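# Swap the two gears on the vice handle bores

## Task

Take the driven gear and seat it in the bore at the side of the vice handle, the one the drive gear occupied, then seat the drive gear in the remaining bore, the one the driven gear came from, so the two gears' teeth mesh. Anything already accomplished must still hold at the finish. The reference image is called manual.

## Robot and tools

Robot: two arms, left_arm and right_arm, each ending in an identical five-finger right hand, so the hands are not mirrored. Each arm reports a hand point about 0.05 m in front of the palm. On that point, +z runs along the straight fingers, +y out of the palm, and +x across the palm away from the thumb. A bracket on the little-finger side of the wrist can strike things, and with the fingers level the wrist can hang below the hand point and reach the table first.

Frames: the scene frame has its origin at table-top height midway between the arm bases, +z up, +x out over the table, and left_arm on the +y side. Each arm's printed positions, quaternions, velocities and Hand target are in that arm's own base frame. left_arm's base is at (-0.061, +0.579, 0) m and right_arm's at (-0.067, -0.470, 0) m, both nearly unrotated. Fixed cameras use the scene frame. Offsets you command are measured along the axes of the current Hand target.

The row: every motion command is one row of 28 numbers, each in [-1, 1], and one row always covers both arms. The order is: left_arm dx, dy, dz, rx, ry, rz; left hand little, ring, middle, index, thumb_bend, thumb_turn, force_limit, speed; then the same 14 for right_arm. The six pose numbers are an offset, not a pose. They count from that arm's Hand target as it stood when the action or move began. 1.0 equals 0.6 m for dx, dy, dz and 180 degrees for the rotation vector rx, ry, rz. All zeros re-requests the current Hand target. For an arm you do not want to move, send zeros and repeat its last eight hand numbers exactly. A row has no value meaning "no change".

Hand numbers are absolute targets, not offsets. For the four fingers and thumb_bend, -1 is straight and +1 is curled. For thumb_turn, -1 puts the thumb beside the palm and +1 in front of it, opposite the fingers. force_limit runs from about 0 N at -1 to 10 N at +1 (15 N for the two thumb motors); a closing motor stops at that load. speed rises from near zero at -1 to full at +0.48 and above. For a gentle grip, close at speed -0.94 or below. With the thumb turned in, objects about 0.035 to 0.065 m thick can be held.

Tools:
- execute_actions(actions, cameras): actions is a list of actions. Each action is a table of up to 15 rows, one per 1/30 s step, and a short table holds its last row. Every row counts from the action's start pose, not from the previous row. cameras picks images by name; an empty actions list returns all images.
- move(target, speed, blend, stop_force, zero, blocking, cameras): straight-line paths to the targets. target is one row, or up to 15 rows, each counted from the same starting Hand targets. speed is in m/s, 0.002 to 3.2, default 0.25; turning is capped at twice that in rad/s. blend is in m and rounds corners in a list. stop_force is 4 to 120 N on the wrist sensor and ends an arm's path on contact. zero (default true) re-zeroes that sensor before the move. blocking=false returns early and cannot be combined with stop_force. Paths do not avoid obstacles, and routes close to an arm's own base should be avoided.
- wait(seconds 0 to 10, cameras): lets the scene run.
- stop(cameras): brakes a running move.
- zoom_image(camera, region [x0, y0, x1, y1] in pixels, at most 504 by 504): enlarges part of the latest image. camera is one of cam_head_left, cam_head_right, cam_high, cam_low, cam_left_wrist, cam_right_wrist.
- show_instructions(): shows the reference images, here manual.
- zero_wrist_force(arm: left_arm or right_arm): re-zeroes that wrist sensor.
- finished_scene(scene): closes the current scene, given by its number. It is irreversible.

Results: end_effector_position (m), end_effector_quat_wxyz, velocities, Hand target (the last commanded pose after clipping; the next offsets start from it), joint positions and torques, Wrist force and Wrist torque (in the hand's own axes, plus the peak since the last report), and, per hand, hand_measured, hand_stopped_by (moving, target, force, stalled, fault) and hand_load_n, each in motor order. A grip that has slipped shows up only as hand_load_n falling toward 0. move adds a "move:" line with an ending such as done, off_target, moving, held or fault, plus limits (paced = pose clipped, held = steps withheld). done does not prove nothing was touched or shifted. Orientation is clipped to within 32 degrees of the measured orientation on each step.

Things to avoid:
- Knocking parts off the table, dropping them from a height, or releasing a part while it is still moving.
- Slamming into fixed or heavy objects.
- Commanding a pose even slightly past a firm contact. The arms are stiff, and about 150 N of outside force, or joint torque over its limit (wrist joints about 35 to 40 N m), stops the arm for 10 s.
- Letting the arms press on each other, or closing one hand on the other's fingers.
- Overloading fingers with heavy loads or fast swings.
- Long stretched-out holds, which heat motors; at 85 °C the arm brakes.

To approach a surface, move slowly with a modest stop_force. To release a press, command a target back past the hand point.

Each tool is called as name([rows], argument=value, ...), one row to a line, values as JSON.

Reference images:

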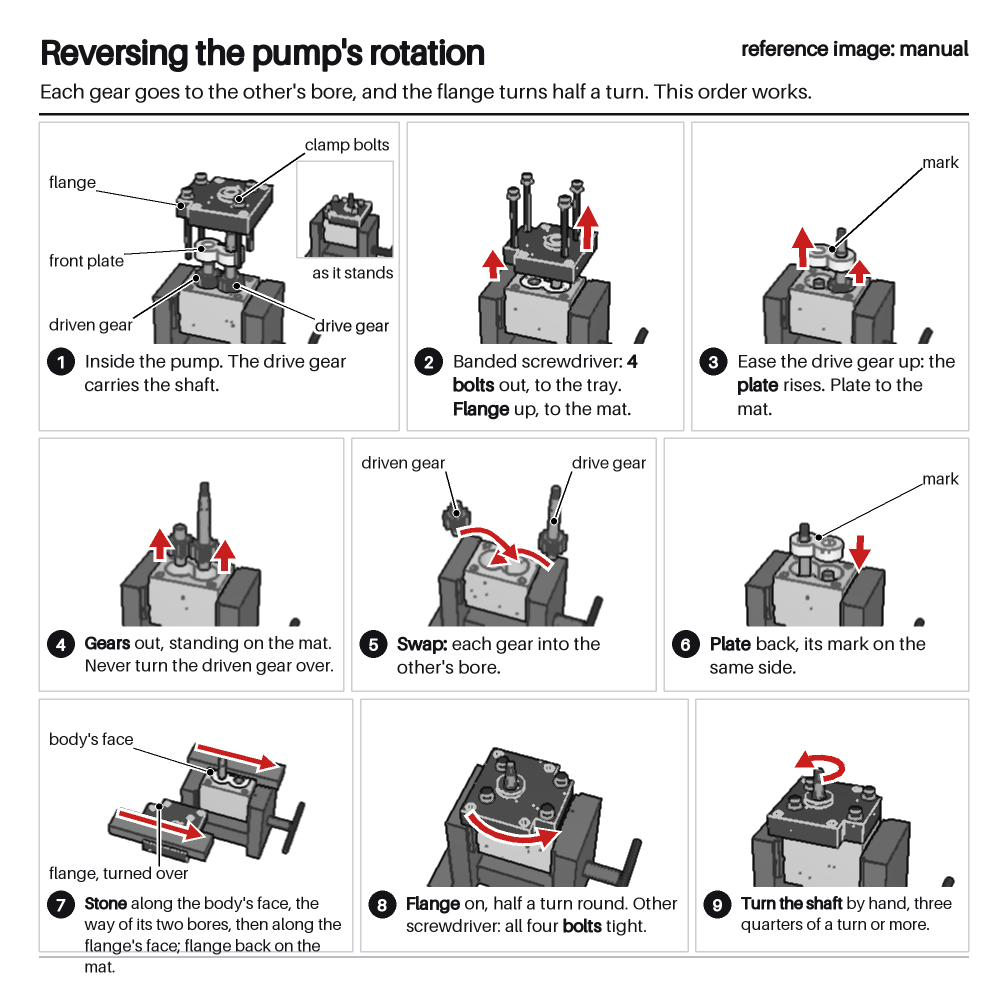

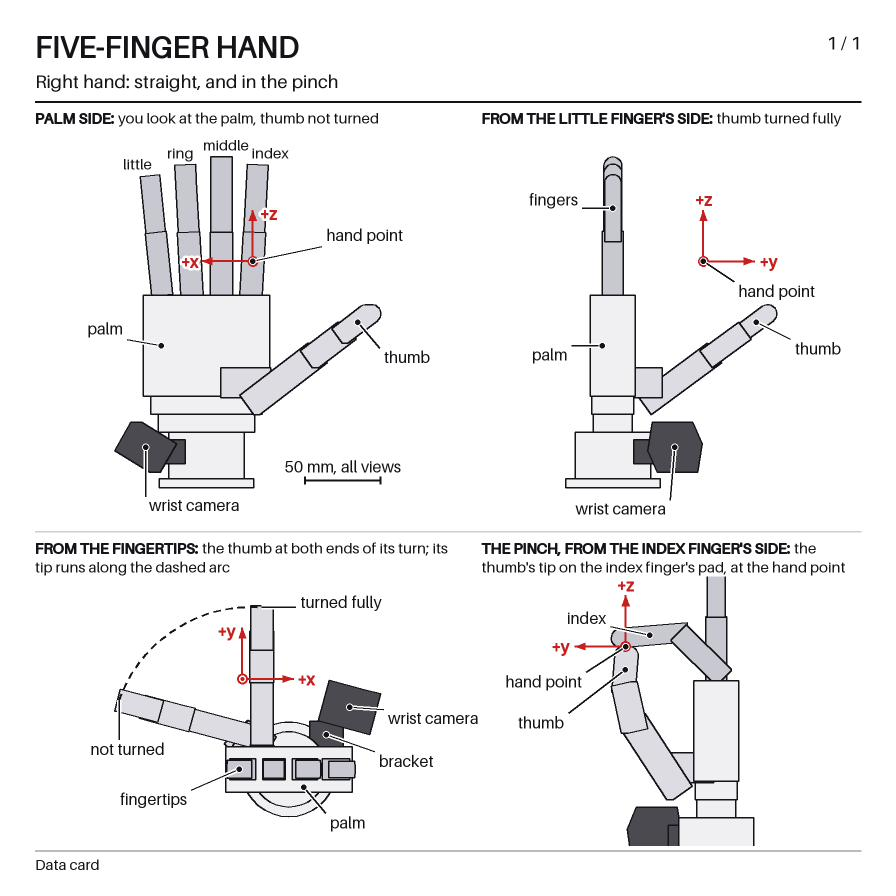

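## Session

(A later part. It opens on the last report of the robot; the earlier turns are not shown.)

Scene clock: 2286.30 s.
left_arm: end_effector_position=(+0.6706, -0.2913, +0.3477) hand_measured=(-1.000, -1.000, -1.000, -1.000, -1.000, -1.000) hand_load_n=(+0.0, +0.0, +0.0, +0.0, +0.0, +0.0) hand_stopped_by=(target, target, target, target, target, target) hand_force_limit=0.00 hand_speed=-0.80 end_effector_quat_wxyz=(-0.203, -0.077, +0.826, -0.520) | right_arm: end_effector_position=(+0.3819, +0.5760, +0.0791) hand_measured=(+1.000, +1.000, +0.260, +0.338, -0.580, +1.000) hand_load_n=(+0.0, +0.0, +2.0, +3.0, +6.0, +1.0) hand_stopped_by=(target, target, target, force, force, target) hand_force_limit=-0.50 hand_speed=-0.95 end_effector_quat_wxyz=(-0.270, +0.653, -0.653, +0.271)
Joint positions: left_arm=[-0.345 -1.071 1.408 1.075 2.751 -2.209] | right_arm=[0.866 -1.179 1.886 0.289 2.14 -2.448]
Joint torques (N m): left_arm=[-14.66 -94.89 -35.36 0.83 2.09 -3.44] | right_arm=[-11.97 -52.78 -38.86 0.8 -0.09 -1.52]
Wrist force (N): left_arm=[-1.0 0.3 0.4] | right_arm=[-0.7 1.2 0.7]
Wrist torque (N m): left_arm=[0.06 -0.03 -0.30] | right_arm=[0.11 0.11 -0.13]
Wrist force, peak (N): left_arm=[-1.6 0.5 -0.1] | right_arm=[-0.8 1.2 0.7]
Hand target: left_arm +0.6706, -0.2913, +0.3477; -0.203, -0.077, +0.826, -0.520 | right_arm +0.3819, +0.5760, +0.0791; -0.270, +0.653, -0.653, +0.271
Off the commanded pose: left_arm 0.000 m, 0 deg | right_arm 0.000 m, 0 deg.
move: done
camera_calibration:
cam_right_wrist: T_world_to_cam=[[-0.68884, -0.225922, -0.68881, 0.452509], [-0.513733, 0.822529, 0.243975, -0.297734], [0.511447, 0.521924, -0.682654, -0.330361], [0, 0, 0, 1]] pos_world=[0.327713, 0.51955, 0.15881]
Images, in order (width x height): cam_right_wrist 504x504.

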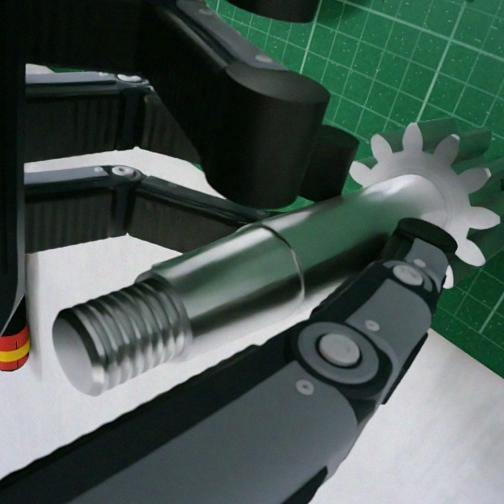

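move(target=[0,0,0,0,0,0,-1,-1,-1,-1,-1,-1,0,-0.8,0,0,0,0,0,0,1,1,0.26,0.38,-0.53,1,0.2,-0.95], cameras=["cam_right_wrist"])

zoom_image(camera="cam_right_wrist", region=[20, 240, 320, 440])

Scene clock: 2294.97 s.
left_arm: end_effector_position=(+0.6706, -0.2913, +0.3477) hand_measured=(-1.000, -1.000, -1.000, -1.000, -1.000, -1.000) hand_load_n=(+0.0, +0.0, +0.0, +0.0, +0.0, +0.0) hand_stopped_by=(target, target, target, target, target, target) hand_force_limit=0.00 hand_speed=-0.80 end_effector_quat_wxyz=(-0.203, -0.077, +0.826, -0.520) | right_arm: end_effector_position=(+0.3819, +0.5760, +0.0791) hand_measured=(+1.000, +1.000, +0.260, +0.338, -0.570, +1.000) hand_load_n=(+0.0, +0.0, +3.0, +3.5, +8.5, +1.0) hand_stopped_by=(target, target, target, force, force, target) hand_force_limit=0.20 hand_speed=-0.95 end_effector_quat_wxyz=(-0.270, +0.653, -0.653, +0.271)
Joint positions: left_arm=[-0.345 -1.071 1.408 1.075 2.751 -2.209] | right_arm=[0.866 -1.179 1.886 0.289 2.14 -2.448]
Joint torques (N m): left_arm=[-13.59 -95.01 -36.34 0.75 2.32 -3.49] | right_arm=[-10.54 -53.26 -38.51 0.96 -0.11 -1.54]
Wrist force (N): left_arm=[-1.5 0.0 0.0] | right_arm=[-0.7 0.9 1.1]
Wrist torque (N m): left_arm=[0.05 0.06 -0.35] | right_arm=[0.06 0.10 -0.14]
Wrist force, peak (N): left_arm=[-1.7 0.4 0.2] | right_arm=[-0.8 1.5 1.1]
Hand target: left_arm +0.6706, -0.2913, +0.3477; -0.203, -0.077, +0.826, -0.520 | right_arm +0.3819, +0.5760, +0.0791; -0.270, +0.653, -0.653, +0.271
Off the commanded pose: left_arm 0.000 m, 0 deg | right_arm 0.000 m, 0 deg.
move: done
camera_calibration:
cam_right_wrist: T_world_to_cam=[[-0.68884, -0.225922, -0.68881, 0.452509], [-0.513733, 0.822529, 0.243975, -0.297734], [0.511447, 0.521924, -0.682654, -0.330361], [0, 0, 0, 1]] pos_world=[0.327713, 0.51955, 0.15881]
Images, in order (width x height): cam_right_wrist 504x504.

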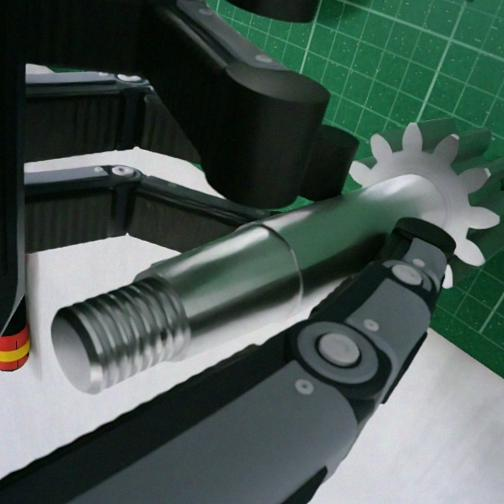

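Scaled by 1.680.

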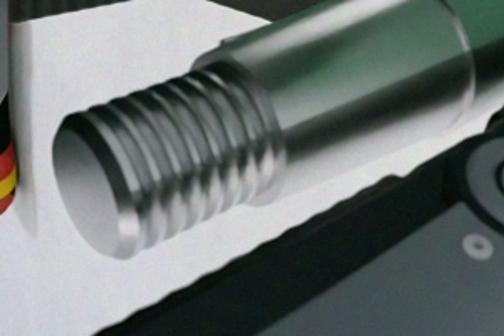

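move(target=[0,0,0,0,0,0,-1,-1,-1,-1,-1,-1,0,-0.8,0,0,0,0,0,0,1,1,0.26,0.38,-0.52,1,0.6,-0.95], cameras=["cam_right_wrist"])

zoom_image(camera="cam_right_wrist", region=[20, 240, 320, 440])

zoom_image(camera="cam_right_wrist", region=[320, 110, 504, 310])

Scene clock: 2304.03 s.
left_arm: end_effector_position=(+0.6706, -0.2913, +0.3477) hand_measured=(-1.000, -1.000, -1.000, -1.000, -1.000, -1.000) hand_load_n=(+0.0, +0.0, +0.0, +0.0, +0.0, +0.0) hand_stopped_by=(target, target, target, target, target, target) hand_force_limit=0.00 hand_speed=-0.80 end_effector_quat_wxyz=(-0.203, -0.077, +0.826, -0.520) | right_arm: end_effector_position=(+0.3819, +0.5760, +0.0791) hand_measured=(+1.000, +1.000, +0.260, +0.338, -0.558, +1.000) hand_load_n=(+0.0, +0.0, +3.5, +4.5, +11.5, +0.5) hand_stopped_by=(target, target, target, force, force, target) hand_force_limit=0.60 hand_speed=-0.95 end_effector_quat_wxyz=(-0.270, +0.653, -0.653, +0.271)
Joint positions: left_arm=[-0.345 -1.071 1.408 1.075 2.751 -2.209] | right_arm=[0.866 -1.179 1.886 0.289 2.14 -2.448]
Joint torques (N m): left_arm=[-16.12 -93.8 -35.64 0.75 2.22 -3.48] | right_arm=[-9.19 -55.31 -38.52 1.33 0.24 -1.37]
Wrist force (N): left_arm=[-1.2 0.5 0.1] | right_arm=[-0.8 1.3 1.2]
Wrist torque (N m): left_arm=[0.11 0.00 -0.31] | right_arm=[0.13 0.10 -0.13]
Wrist force, peak (N): left_arm=[-1.7 0.3 0.4] | right_arm=[-0.5 1.4 1.6]
Hand target: left_arm +0.6706, -0.2913, +0.3477; -0.203, -0.077, +0.826, -0.520 | right_arm +0.3819, +0.5760, +0.0791; -0.270, +0.653, -0.653, +0.271
Off the commanded pose: left_arm 0.000 m, 0 deg | right_arm 0.000 m, 0 deg.
move: done
camera_calibration:
cam_right_wrist: T_world_to_cam=[[-0.68884, -0.225922, -0.68881, 0.452509], [-0.513733, 0.822529, 0.243975, -0.297734], [0.511447, 0.521924, -0.682654, -0.330361], [0, 0, 0, 1]] pos_world=[0.327713, 0.51955, 0.15881]
Images, in order (width x height): cam_right_wrist 504x504.

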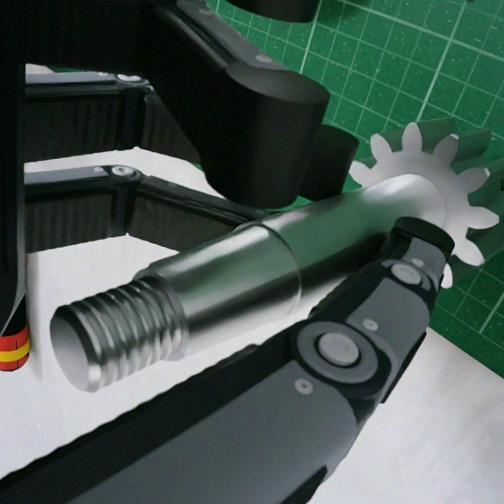

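Scaled by 1.680.

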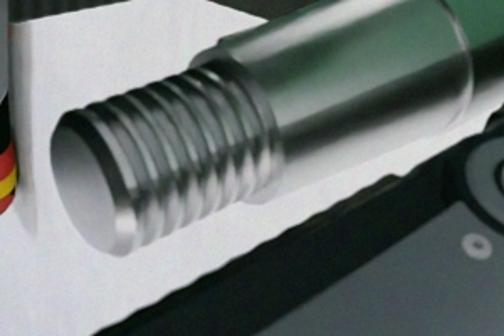

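Scaled by 2.520.

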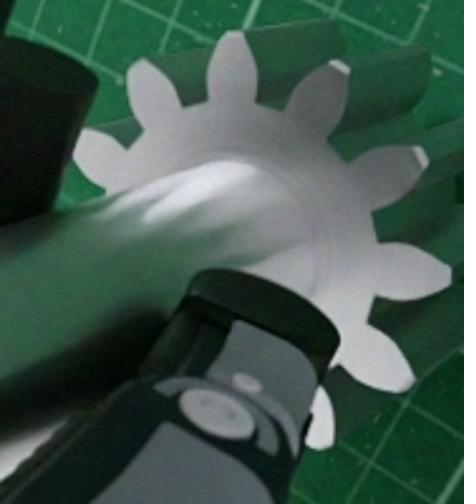

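move(target=[0,0,0,0,0,0,-1,-1,-1,-1,-1,-1,0,-0.8,0,-0.0354,-0.0354,0,0,0,1,1,0.26,0.38,-0.52,1,0.6,-0.95], cameras=["cam_right_wrist"], speed=0.04)

zoom_image(camera="cam_right_wrist", region=[20, 240, 320, 440])

zoom_image(camera="cam_right_wrist", region=[320, 110, 504, 310])

Scene clock: 2321.53 s.
left_arm: end_effector_position=(+0.6706, -0.2913, +0.3477) hand_measured=(-1.000, -1.000, -1.000, -1.000, -1.000, -1.000) hand_load_n=(+0.0, +0.0, +0.0, +0.0, +0.0, +0.0) hand_stopped_by=(target, target, target, target, target, target) hand_force_limit=0.00 hand_speed=-0.80 end_effector_quat_wxyz=(-0.203, -0.077, +0.826, -0.520) | right_arm: end_effector_position=(+0.3819, +0.5760, +0.1091) hand_measured=(+1.000, +1.000, +0.260, +0.338, -0.558, +1.000) hand_load_n=(+0.0, +0.0, +4.0, +5.0, +10.5, +0.5) hand_stopped_by=(target, target, target, force, force, target) hand_force_limit=0.60 hand_speed=-0.95 end_effector_quat_wxyz=(-0.270, +0.653, -0.653, +0.271)
Joint positions: left_arm=[-0.345 -1.071 1.408 1.075 2.751 -2.209] | right_arm=[0.866 -1.211 1.867 0.34 2.14 -2.448]
Joint torques (N m): left_arm=[-15.02 -95.03 -35.97 0.96 2.4 -3.27] | right_arm=[-5.7 -65.16 -43 5.41 0.41 -0.43]
Wrist force (N): left_arm=[-0.9 0.4 -0.2] | right_arm=[-0.5 3.1 3.1]
Wrist torque (N m): left_arm=[0.11 -0.03 -0.30] | right_arm=[0.12 0.03 -0.04]
Wrist force, peak (N): left_arm=[-1.7 0.2 0.8] | right_arm=[-0.8 3.5 3.0]
Hand target: left_arm +0.6706, -0.2913, +0.3477; -0.203, -0.077, +0.826, -0.520 | right_arm +0.3819, +0.5760, +0.1092; -0.270, +0.653, -0.653, +0.271
Off the commanded pose: left_arm 0.000 m, 0 deg | right_arm 0.000 m, 0 deg.
move: done
camera_calibration:
cam_right_wrist: T_world_to_cam=[[-0.688804, -0.225977, -0.688827, 0.473194], [-0.51378, 0.822513, 0.243929, -0.305021], [0.511447, 0.521925, -0.682653, -0.309882], [0, 0, 0, 1]] pos_world=[0.327713, 0.51955, 0.18881]
Images, in order (width x height): cam_right_wrist 504x504.

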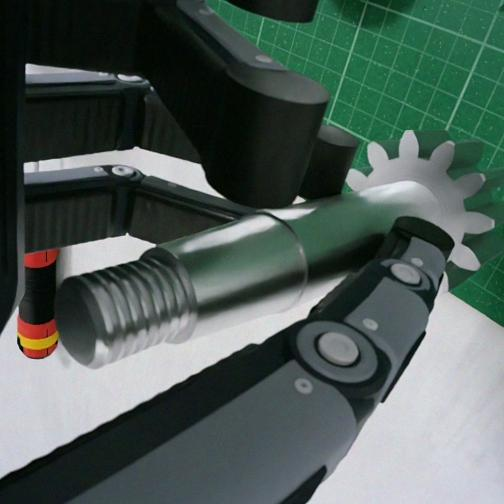

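Scaled by 1.680.

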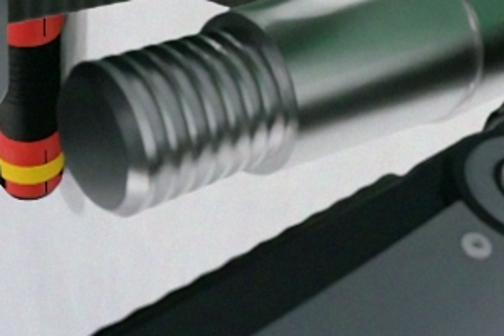

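Scaled by 2.520.

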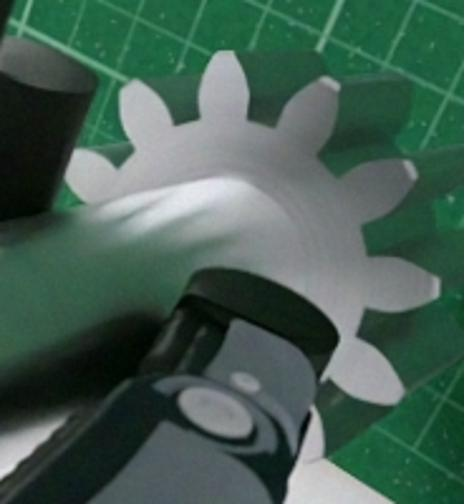

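move(target=[0,0,0,0,0,0,-1,-1,-1,-1,-1,-1,0,-0.8,0,-0.06,-0.06,0.0021,0.0151,-0.0151,1,1,0.26,0.38,-0.52,1,0.6,-0.95], cameras=["cam_right_wrist","cam_low"], speed=0.05)

zoom_image(camera="cam_right_wrist", region=[20, 240, 320, 440])

zoom_image(camera="cam_right_wrist", region=[320, 110, 504, 310])

Scene clock: 2336.40 s.
left_arm: end_effector_position=(+0.6706, -0.2913, +0.3477) hand_measured=(-1.000, -1.000, -1.000, -1.000, -1.000, -1.000) hand_load_n=(+0.0, +0.0, +0.0, +0.0, +0.0, +0.0) hand_stopped_by=(target, target, target, target, target, target) hand_force_limit=0.00 hand_speed=-0.80 end_effector_quat_wxyz=(-0.203, -0.077, +0.826, -0.520) | right_arm: end_effector_position=(+0.3819, +0.5760, +0.1600) hand_measured=(+1.000, +1.000, +0.260, +0.338, -0.558, +1.000) hand_load_n=(+0.0, +0.0, +4.0, +5.0, +10.0, +0.5) hand_stopped_by=(target, target, target, force, force, target) hand_force_limit=0.60 hand_speed=-0.95 end_effector_quat_wxyz=(-0.250, +0.661, -0.643, +0.295)
Joint positions: left_arm=[-0.345 -1.071 1.408 1.075 2.751 -2.209] | right_arm=[0.885 -1.234 1.798 0.473 2.191 -2.459]
Joint torques (N m): left_arm=[-14.39 -92.84 -36.29 0.7 2.45 -3.13] | right_arm=[13.6 -68.88 -44.29 4.7 3.35 -2.28]
Wrist force (N): left_arm=[-0.9 0.5 0.4] | right_arm=[-0.6 3.3 3.1]
Wrist torque (N m): left_arm=[0.10 -0.04 -0.29] | right_arm=[0.13 0.00 0.16]
Wrist force, peak (N): left_arm=[-1.6 0.7 -0.1] | right_arm=[-0.6 3.6 3.6]
Hand target: left_arm +0.6706, -0.2913, +0.3477; -0.203, -0.077, +0.826, -0.520 | right_arm +0.3819, +0.5760, +0.1601; -0.250, +0.661, -0.643, +0.295
Off the commanded pose: left_arm 0.000 m, 0 deg | right_arm 0.000 m, 0 deg.
move: done
camera_calibration:
cam_right_wrist: T_world_to_cam=[[-0.684375, -0.27174, -0.676601, 0.530996], [-0.515141, 0.836917, 0.184933, -0.315763], [0.516005, 0.475108, -0.712749, -0.245145], [0, 0, 0, 1]] pos_world=[0.327234, 0.52503, 0.24294]
Images, in order (width x height): cam_low 504x504, cam_right_wrist 504x504.

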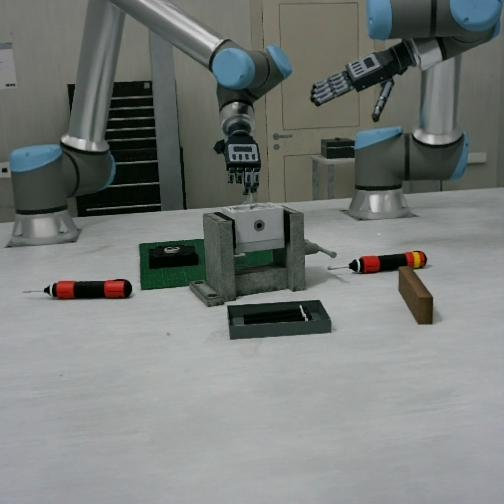

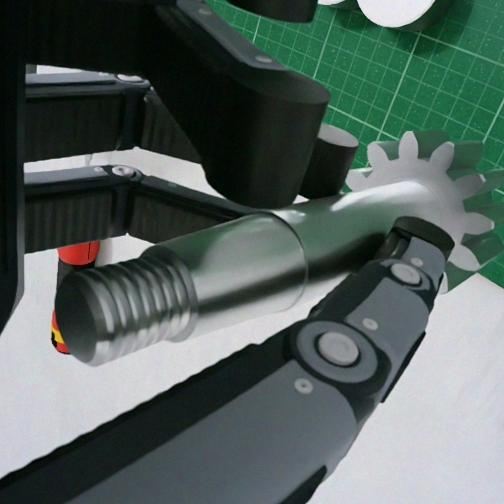

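Scaled by 1.680.

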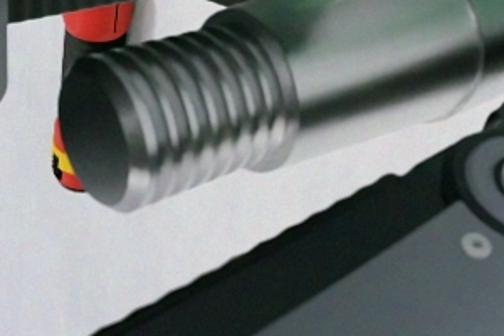

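Scaled by 2.520.

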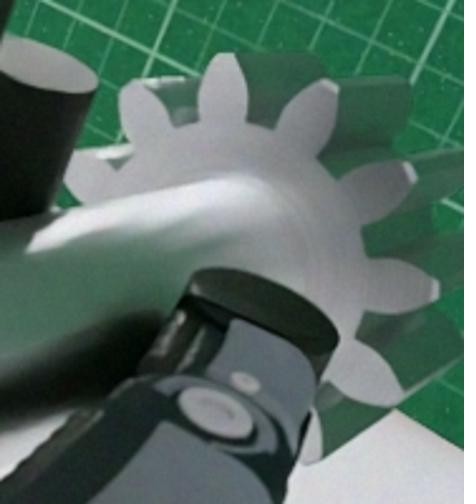

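move([
  [0,0,0,0,0,0,-1,-1,-1,-1,-1,-1,0,-0.8,0.0143,-0.1479,-0.1460,0,0,0,1,1,0.26,0.38,-0.52,1,0.6,-0.95],
  [0,0,0,0,0,0,-1,-1,-1,-1,-1,-1,0,-0.8,0.1187,-0.5558,0.2774,0,0,0,1,1,0.26,0.38,-0.52,1,0.6,-0.95],
], cameras=["cam_right_wrist","cam_low","cam_left_wrist","cam_head_left"], speed=0.12, blend=[0.02,0])

zoom_image(camera="cam_right_wrist", region=[20, 240, 320, 440])

zoom_image(camera="cam_right_wrist", region=[320, 110, 504, 310])

zoom_image(camera="cam_left_wrist", region=[130, 130, 330, 330])

zoom_image(camera="cam_low", region=[190, 120, 330, 260])

Scene clock: 2365.53 s.
left_arm: end_effector_position=(+0.6706, -0.2913, +0.3477) hand_measured=(-1.000, -1.000, -1.000, -1.000, -1.000, -1.000) hand_load_n=(+0.0, +0.0, +0.0, +0.0, +0.0, +0.0) hand_stopped_by=(target, target, target, target, target, target) hand_force_limit=0.00 hand_speed=-0.80 end_effector_quat_wxyz=(-0.203, -0.077, +0.826, -0.520) | right_arm: end_effector_position=(+0.7345, +0.5128, +0.2850) hand_measured=(+1.000, +1.000, +0.260, +0.338, -0.558, +1.000) hand_load_n=(+0.0, +0.0, +4.0, +5.0, +10.0, +0.5) hand_stopped_by=(target, target, target, force, force, target) hand_force_limit=0.60 hand_speed=-0.95 end_effector_quat_wxyz=(-0.250, +0.661, -0.643, +0.295)
Joint positions: left_arm=[-0.345 -1.071 1.408 1.075 2.751 -2.209] | right_arm=[0.475 -1.091 1.318 0.627 1.948 -2.837]
Joint torques (N m): left_arm=[-13.45 -91.79 -37.06 0.59 2.22 -3.01] | right_arm=[-14.87 -65.78 -51.38 4.1 -0.87 -2.04]
Wrist force (N): left_arm=[-1.4 0.1 0.4] | right_arm=[-0.5 3.1 2.2]
Wrist torque (N m): left_arm=[0.04 0.03 -0.33] | right_arm=[0.14 -0.04 0.13]
Wrist force, peak (N): left_arm=[-1.7 0.1 0.3] | right_arm=[-0.6 4.3 4.4]
Hand target: left_arm +0.6706, -0.2913, +0.3477; -0.203, -0.077, +0.826, -0.520 | right_arm +0.7346, +0.5128, +0.2850; -0.250, +0.661, -0.643, +0.295
Off the commanded pose: left_arm 0.000 m, 0 deg | right_arm 0.000 m, 0 deg.
move: done
camera_calibration:
cam_left_wrist: T_world_to_cam=[[-0.559007, 0.469522, -0.683418, 0.749136], [0.813475, 0.470128, -0.3424, -0.288187], [0.16053, -0.747347, -0.644749, 0.0169364], [0, 0, 0, 1]] pos_world=[0.650486, -0.203594, 0.424218]
cam_right_wrist: T_world_to_cam=[[-0.684304, -0.271762, -0.676663, 0.839666], [-0.51516, 0.836923, 0.184851, -0.104224], [0.51608, 0.475084, -0.712711, -0.307975], [0, 0, 0, 1]] pos_world=[0.679835, 0.46173, 0.367941]
Images, in order (width x height): cam_head_left 504x504, cam_low 504x504, cam_left_wrist 504x504, cam_right_wrist 504x504.

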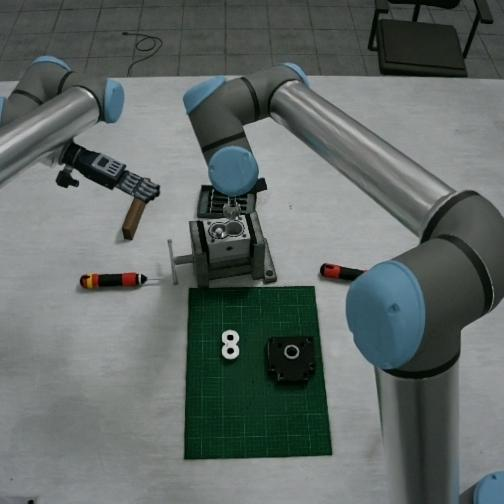

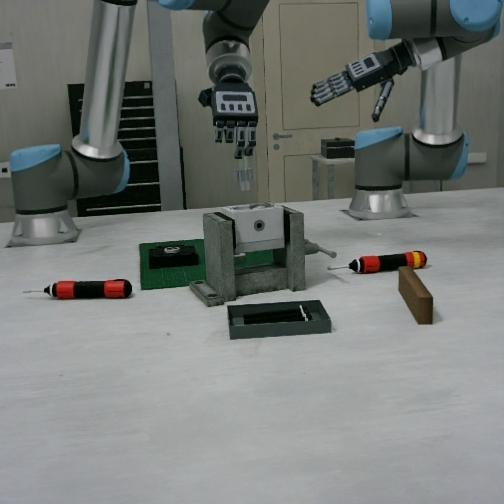

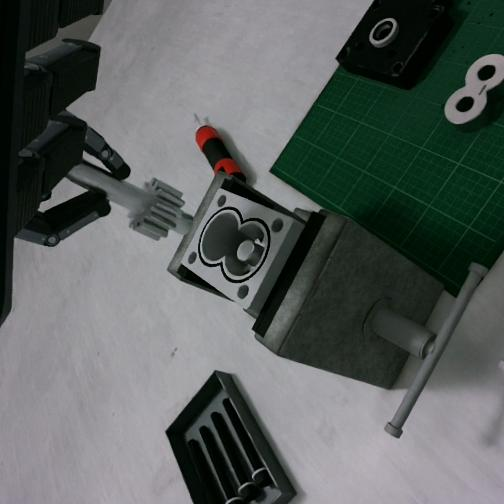

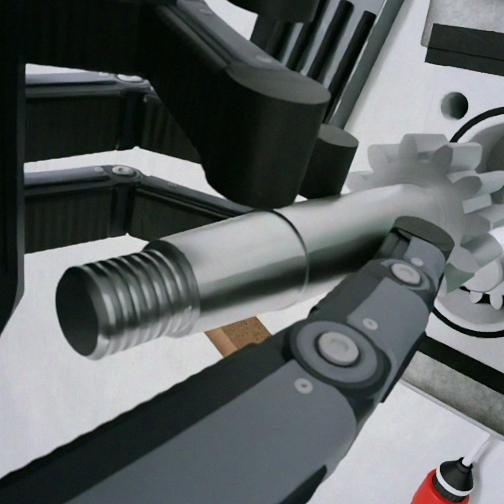

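Scaled by 1.680.

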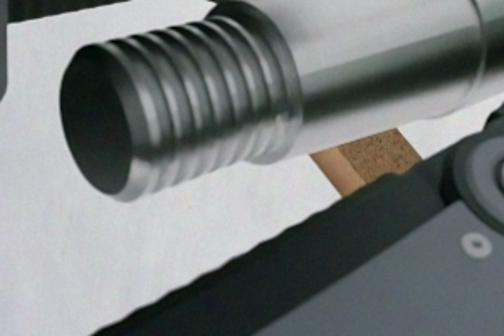

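Scaled by 2.520.

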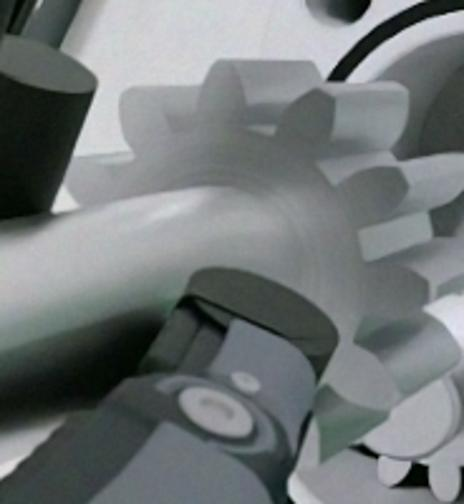

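Scaled by 2.520.

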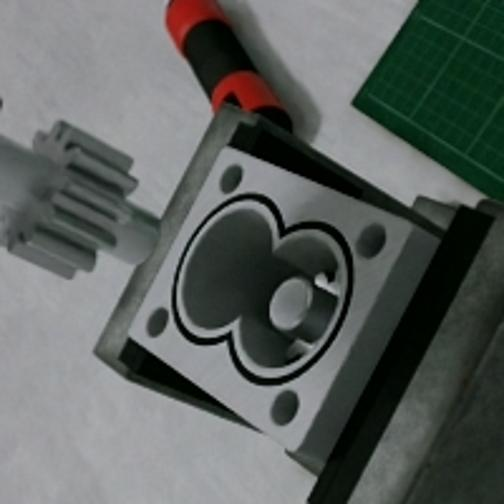

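Scaled by 3.600.

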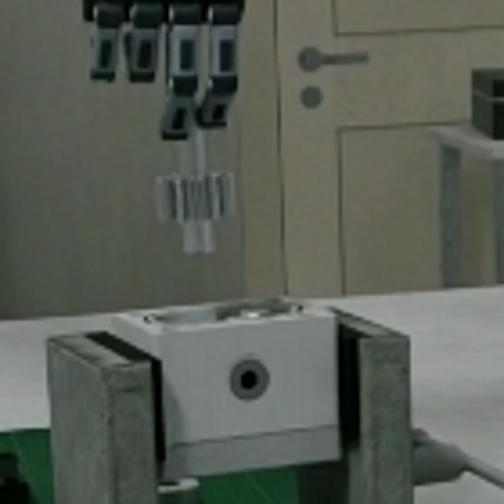

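move(target=[0,0,0,0,0,0,-1,-1,-1,-1,-1,-1,0,-0.8,0.0022,0.0399,0.03587,0,0,0,1,1,0.26,0.38,-0.52,1,0.6,-0.95], cameras=["cam_right_wrist","cam_low","cam_left_wrist","cam_high"], speed=0.04)

zoom_image(camera="cam_right_wrist", region=[304, 60, 504, 260])

zoom_image(camera="cam_left_wrist", region=[160, 180, 280, 300])

zoom_image(camera="cam_low", region=[200, 130, 300, 230])

zoom_image(camera="cam_high", region=[300, 180, 400, 280])

Scene clock: 2405.97 s.
left_arm: end_effector_position=(+0.6706, -0.2913, +0.3477) hand_measured=(-1.000, -1.000, -1.000, -1.000, -1.000, -1.000) hand_load_n=(+0.0, +0.0, +0.0, +0.0, +0.0, +0.0) hand_stopped_by=(target, target, target, target, target, target) hand_force_limit=0.00 hand_speed=-0.80 end_effector_quat_wxyz=(-0.203, -0.077, +0.826, -0.520) | right_arm: end_effector_position=(+0.7331, +0.5093, +0.2531) hand_measured=(+1.000, +1.000, +0.260, +0.338, -0.558, +1.000) hand_load_n=(+0.0, +0.0, +4.0, +5.0, +10.0, +0.5) hand_stopped_by=(target, target, target, force, force, target) hand_force_limit=0.60 hand_speed=-0.95 end_effector_quat_wxyz=(-0.250, +0.661, -0.643, +0.295)
Joint positions: left_arm=[-0.345 -1.071 1.408 1.075 2.751 -2.209] | right_arm=[0.472 -1.084 1.364 0.573 1.946 -2.839]
Joint torques (N m): left_arm=[-14.07 -93.5 -36.3 0.68 2.32 -3.22] | right_arm=[-13.6 -64.34 -32.59 -0.99 -0.82 -2.18]
Wrist force (N): left_arm=[-1.1 0.6 -0.2] | right_arm=[-0.5 3.0 2.9]
Wrist torque (N m): left_arm=[0.14 0.01 -0.30] | right_arm=[0.08 -0.05 0.15]
Wrist force, peak (N): left_arm=[-1.8 0.6 0.0] | right_arm=[-0.5 3.5 3.0]
Hand target: left_arm +0.6706, -0.2913, +0.3477; -0.203, -0.077, +0.826, -0.520 | right_arm +0.7331, +0.5093, +0.2530; -0.250, +0.661, -0.643, +0.295
Off the commanded pose: left_arm 0.000 m, 0 deg | right_arm 0.000 m, 0 deg.
move: done
camera_calibration:
cam_left_wrist: T_world_to_cam=[[-0.559007, 0.469522, -0.683418, 0.749136], [0.813475, 0.470128, -0.3424, -0.288187], [0.16053, -0.747347, -0.644749, 0.0169364], [0, 0, 0, 1]] pos_world=[0.650486, -0.203594, 0.424218]
cam_right_wrist: T_world_to_cam=[[-0.684304, -0.271762, -0.676663, 0.816103], [-0.51516, 0.836923, 0.184851, -0.0961703], [0.51608, 0.475084, -0.712711, -0.328273], [0, 0, 0, 1]] pos_world=[0.678335, 0.45823, 0.336041]
Images, in order (width x height): cam_high 504x504, cam_low 504x504, cam_left_wrist 504x504, cam_right_wrist 504x504.

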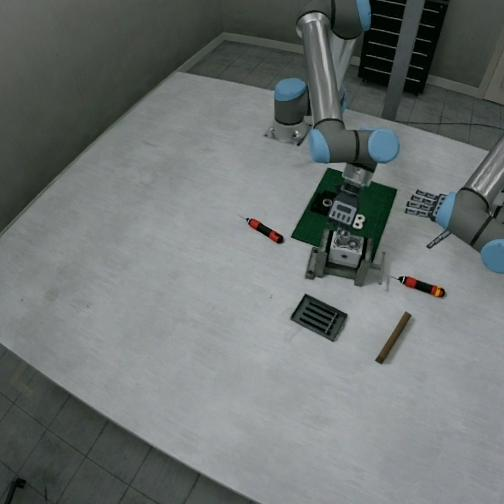

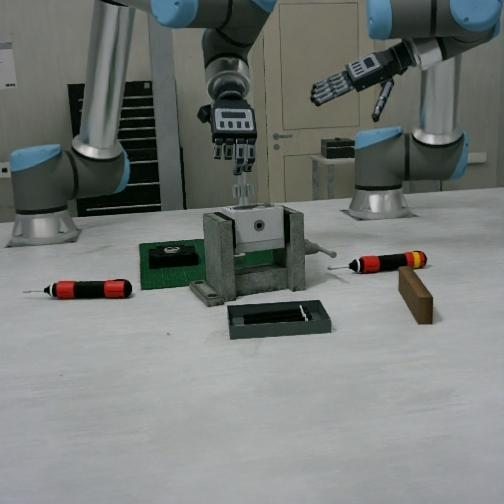

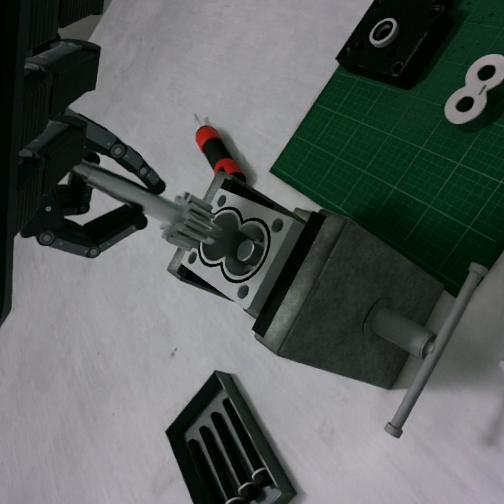

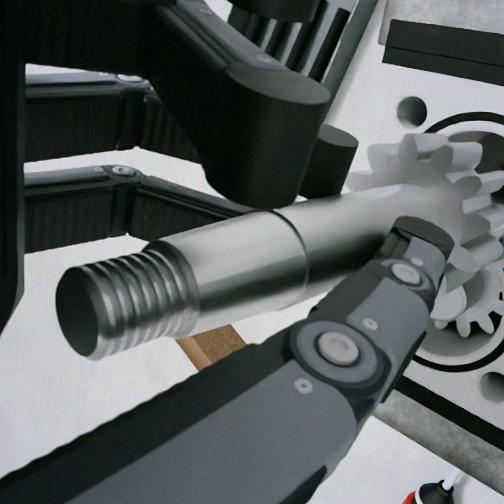

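Scaled by 2.520.

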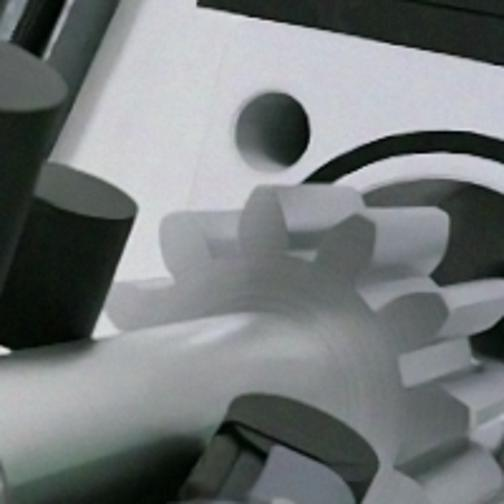

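Scaled by 4.200.

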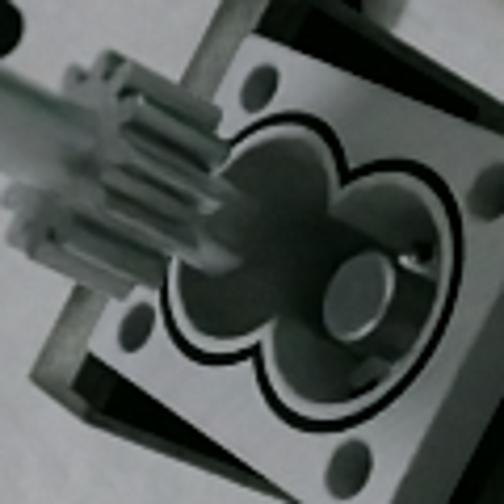

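Scaled by 5.040.

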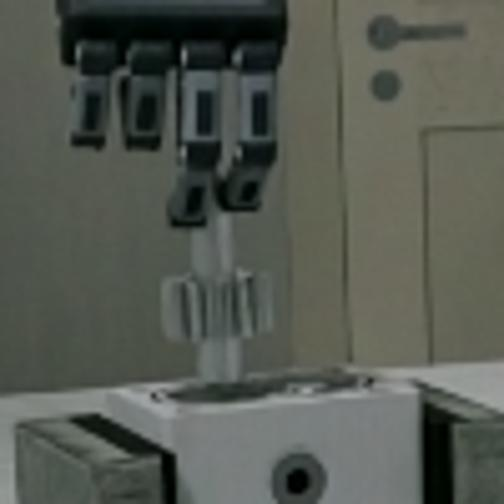

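Scaled by 5.040.

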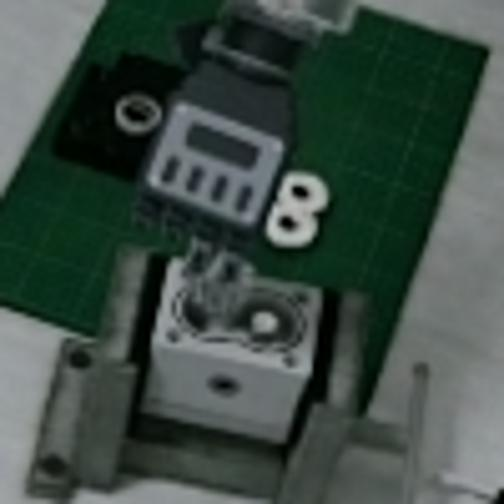

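zoom_image(camera="cam_left_wrist", region=[180, 200, 240, 260])

zoom_image(camera="cam_low", region=[220, 180, 280, 240])

Scaled by 8.400.

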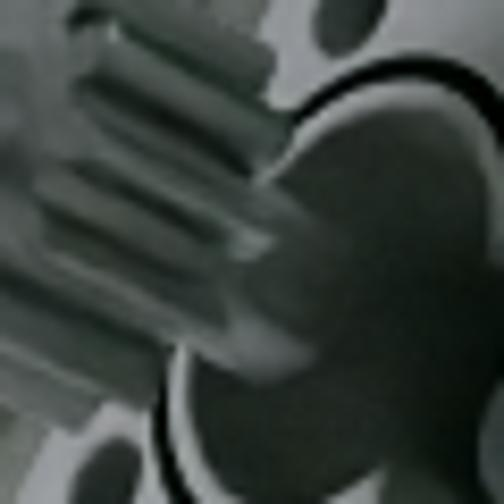

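Scaled by 8.400.

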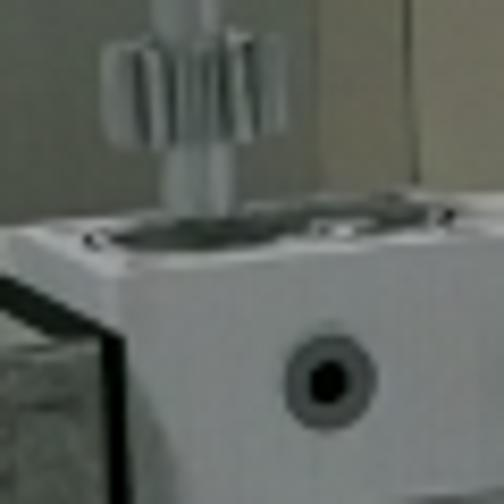

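move(target=[0,0,0,0,0,0,-1,-1,-1,-1,-1,-1,0,-0.8,-0.0017,0.02227,0.02362,0,0,0,1,1,0.26,0.38,-0.52,1,0.6,-0.95], cameras=["cam_right_wrist","cam_low","cam_left_wrist"], speed=0.03, stop_force=5)

zoom_image(camera="cam_right_wrist", region=[304, 60, 504, 260])

zoom_image(camera="cam_left_wrist", region=[180, 195, 260, 275])

zoom_image(camera="cam_low", region=[220, 180, 280, 240])

Scene clock: 2449.07 s.
left_arm: end_effector_position=(+0.6706, -0.2913, +0.3477) hand_measured=(-1.000, -1.000, -1.000, -1.000, -1.000, -1.000) hand_load_n=(-0.5, +0.0, +0.0, +0.0, +0.0, +0.0) hand_stopped_by=(target, target, target, target, target, target) hand_force_limit=0.00 hand_speed=-0.80 end_effector_quat_wxyz=(-0.203, -0.077, +0.826, -0.520) | right_arm: end_effector_position=(+0.7338, +0.5090, +0.2336) hand_measured=(+1.000, +1.000, +0.260, +0.338, -0.558, +1.000) hand_load_n=(+0.0, +0.0, +3.5, +4.5, +10.0, +1.0) hand_stopped_by=(target, target, target, force, force, target) hand_force_limit=0.60 hand_speed=-0.95 end_effector_quat_wxyz=(-0.250, +0.661, -0.643, +0.295)
Joint positions: left_arm=[-0.345 -1.071 1.408 1.075 2.751 -2.209] | right_arm=[0.471 -1.074 1.384 0.542 1.945 -2.84]
Joint torques (N m): left_arm=[-13.85 -92.67 -36.12 0.76 2.28 -3.21] | right_arm=[-14.75 -65.95 -32.42 -0.41 -0.89 -2.43]
Wrist force (N): left_arm=[-1.0 0.2 0.6] | right_arm=[-0.2 3.0 3.2]
Wrist torque (N m): left_arm=[0.04 -0.03 -0.31] | right_arm=[0.08 -0.10 0.17]
Wrist force, peak (N): left_arm=[-1.8 0.3 0.2] | right_arm=[-0.5 3.4 3.1]
Hand target: left_arm +0.6706, -0.2913, +0.3477; -0.203, -0.077, +0.826, -0.520 | right_arm +0.7338, +0.5090, +0.2336; -0.250, +0.661, -0.643, +0.295
Off the commanded pose: left_arm 0.000 m, 0 deg | right_arm 0.000 m, 0 deg.
move: done
camera_calibration:
cam_left_wrist: T_world_to_cam=[[-0.559007, 0.469522, -0.683418, 0.749136], [0.813475, 0.470128, -0.3424, -0.288187], [0.16053, -0.747347, -0.644749, 0.0169364], [0, 0, 0, 1]] pos_world=[0.650486, -0.203594, 0.424218]
cam_right_wrist: T_world_to_cam=[[-0.684304, -0.271762, -0.676663, 0.803238], [-0.51516, 0.836923, 0.184851, -0.0919356], [0.51608, 0.475084, -0.712711, -0.342461], [0, 0, 0, 1]] pos_world=[0.679035, 0.45793, 0.316441]
Images, in order (width x height): cam_low 504x504, cam_left_wrist 504x504, cam_right_wrist 504x504.

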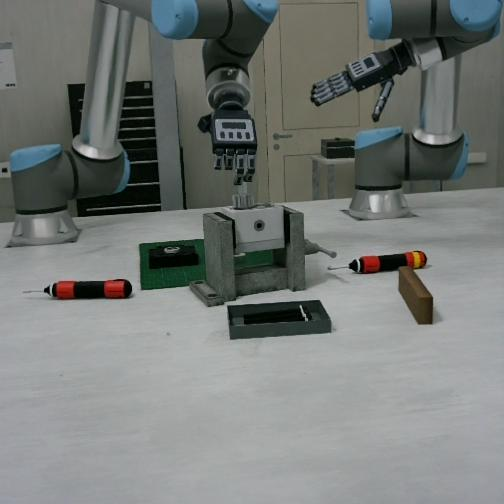

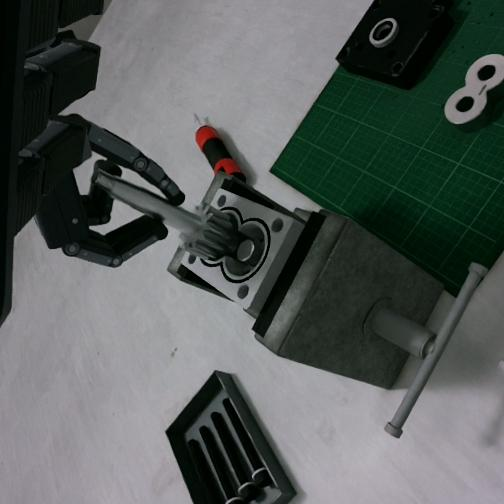

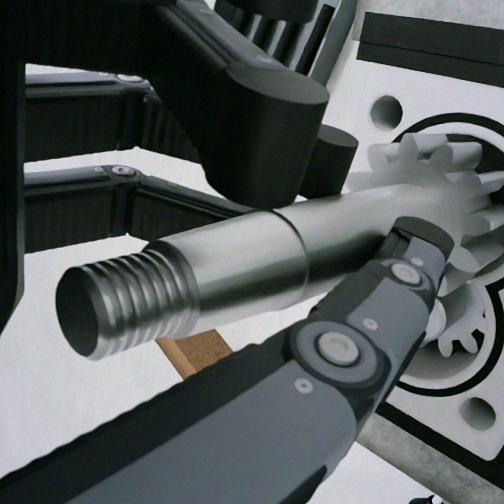

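Scaled by 2.520.

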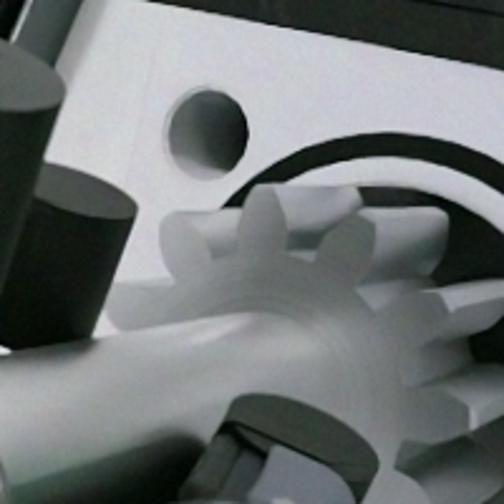

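Scaled by 6.300.

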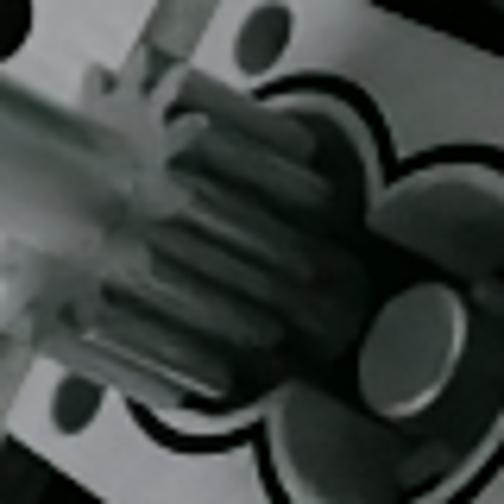

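Scaled by 8.400.

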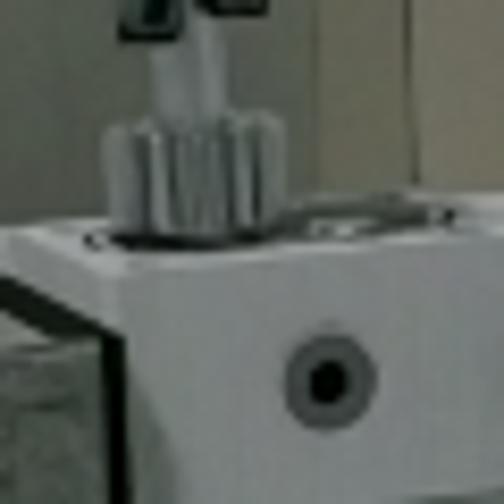

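zoom_image(camera="cam_low", region=[225, 165, 275, 215])

zoom_image(camera="cam_low", region=[200, 200, 310, 310])

Scaled by 10.080.

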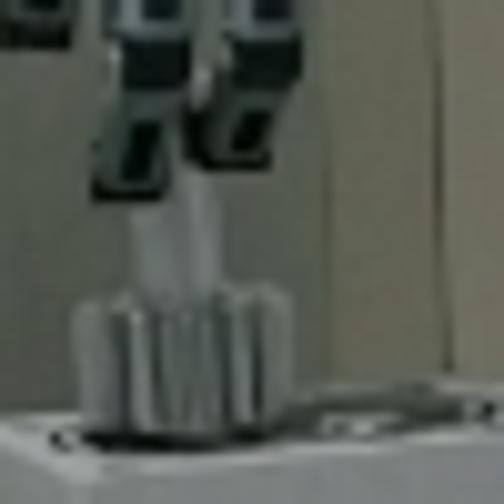

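Scaled by 4.582.

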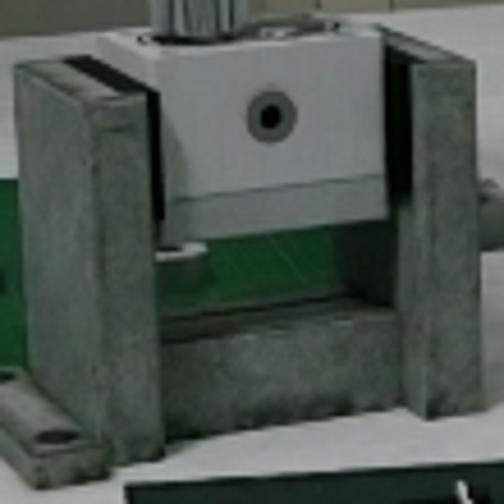

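zoom_image(camera="cam_right_wrist", region=[384, 90, 504, 210])

zoom_image(camera="cam_right_wrist", region=[384, 270, 504, 390])

Scaled by 4.200.

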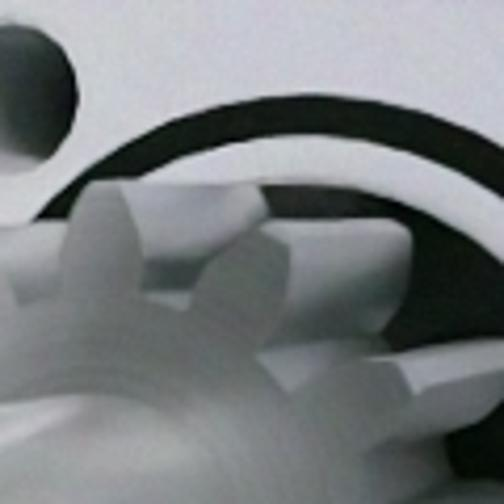

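Scaled by 4.200.

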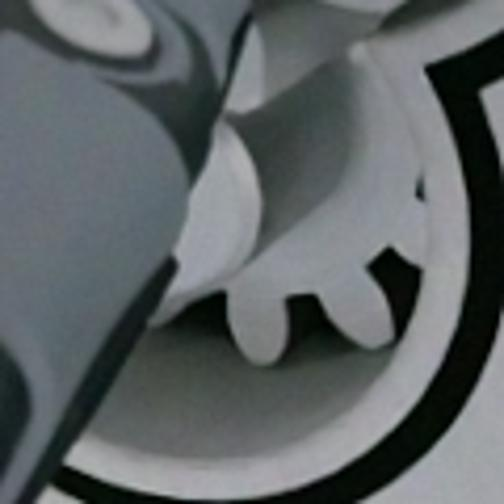

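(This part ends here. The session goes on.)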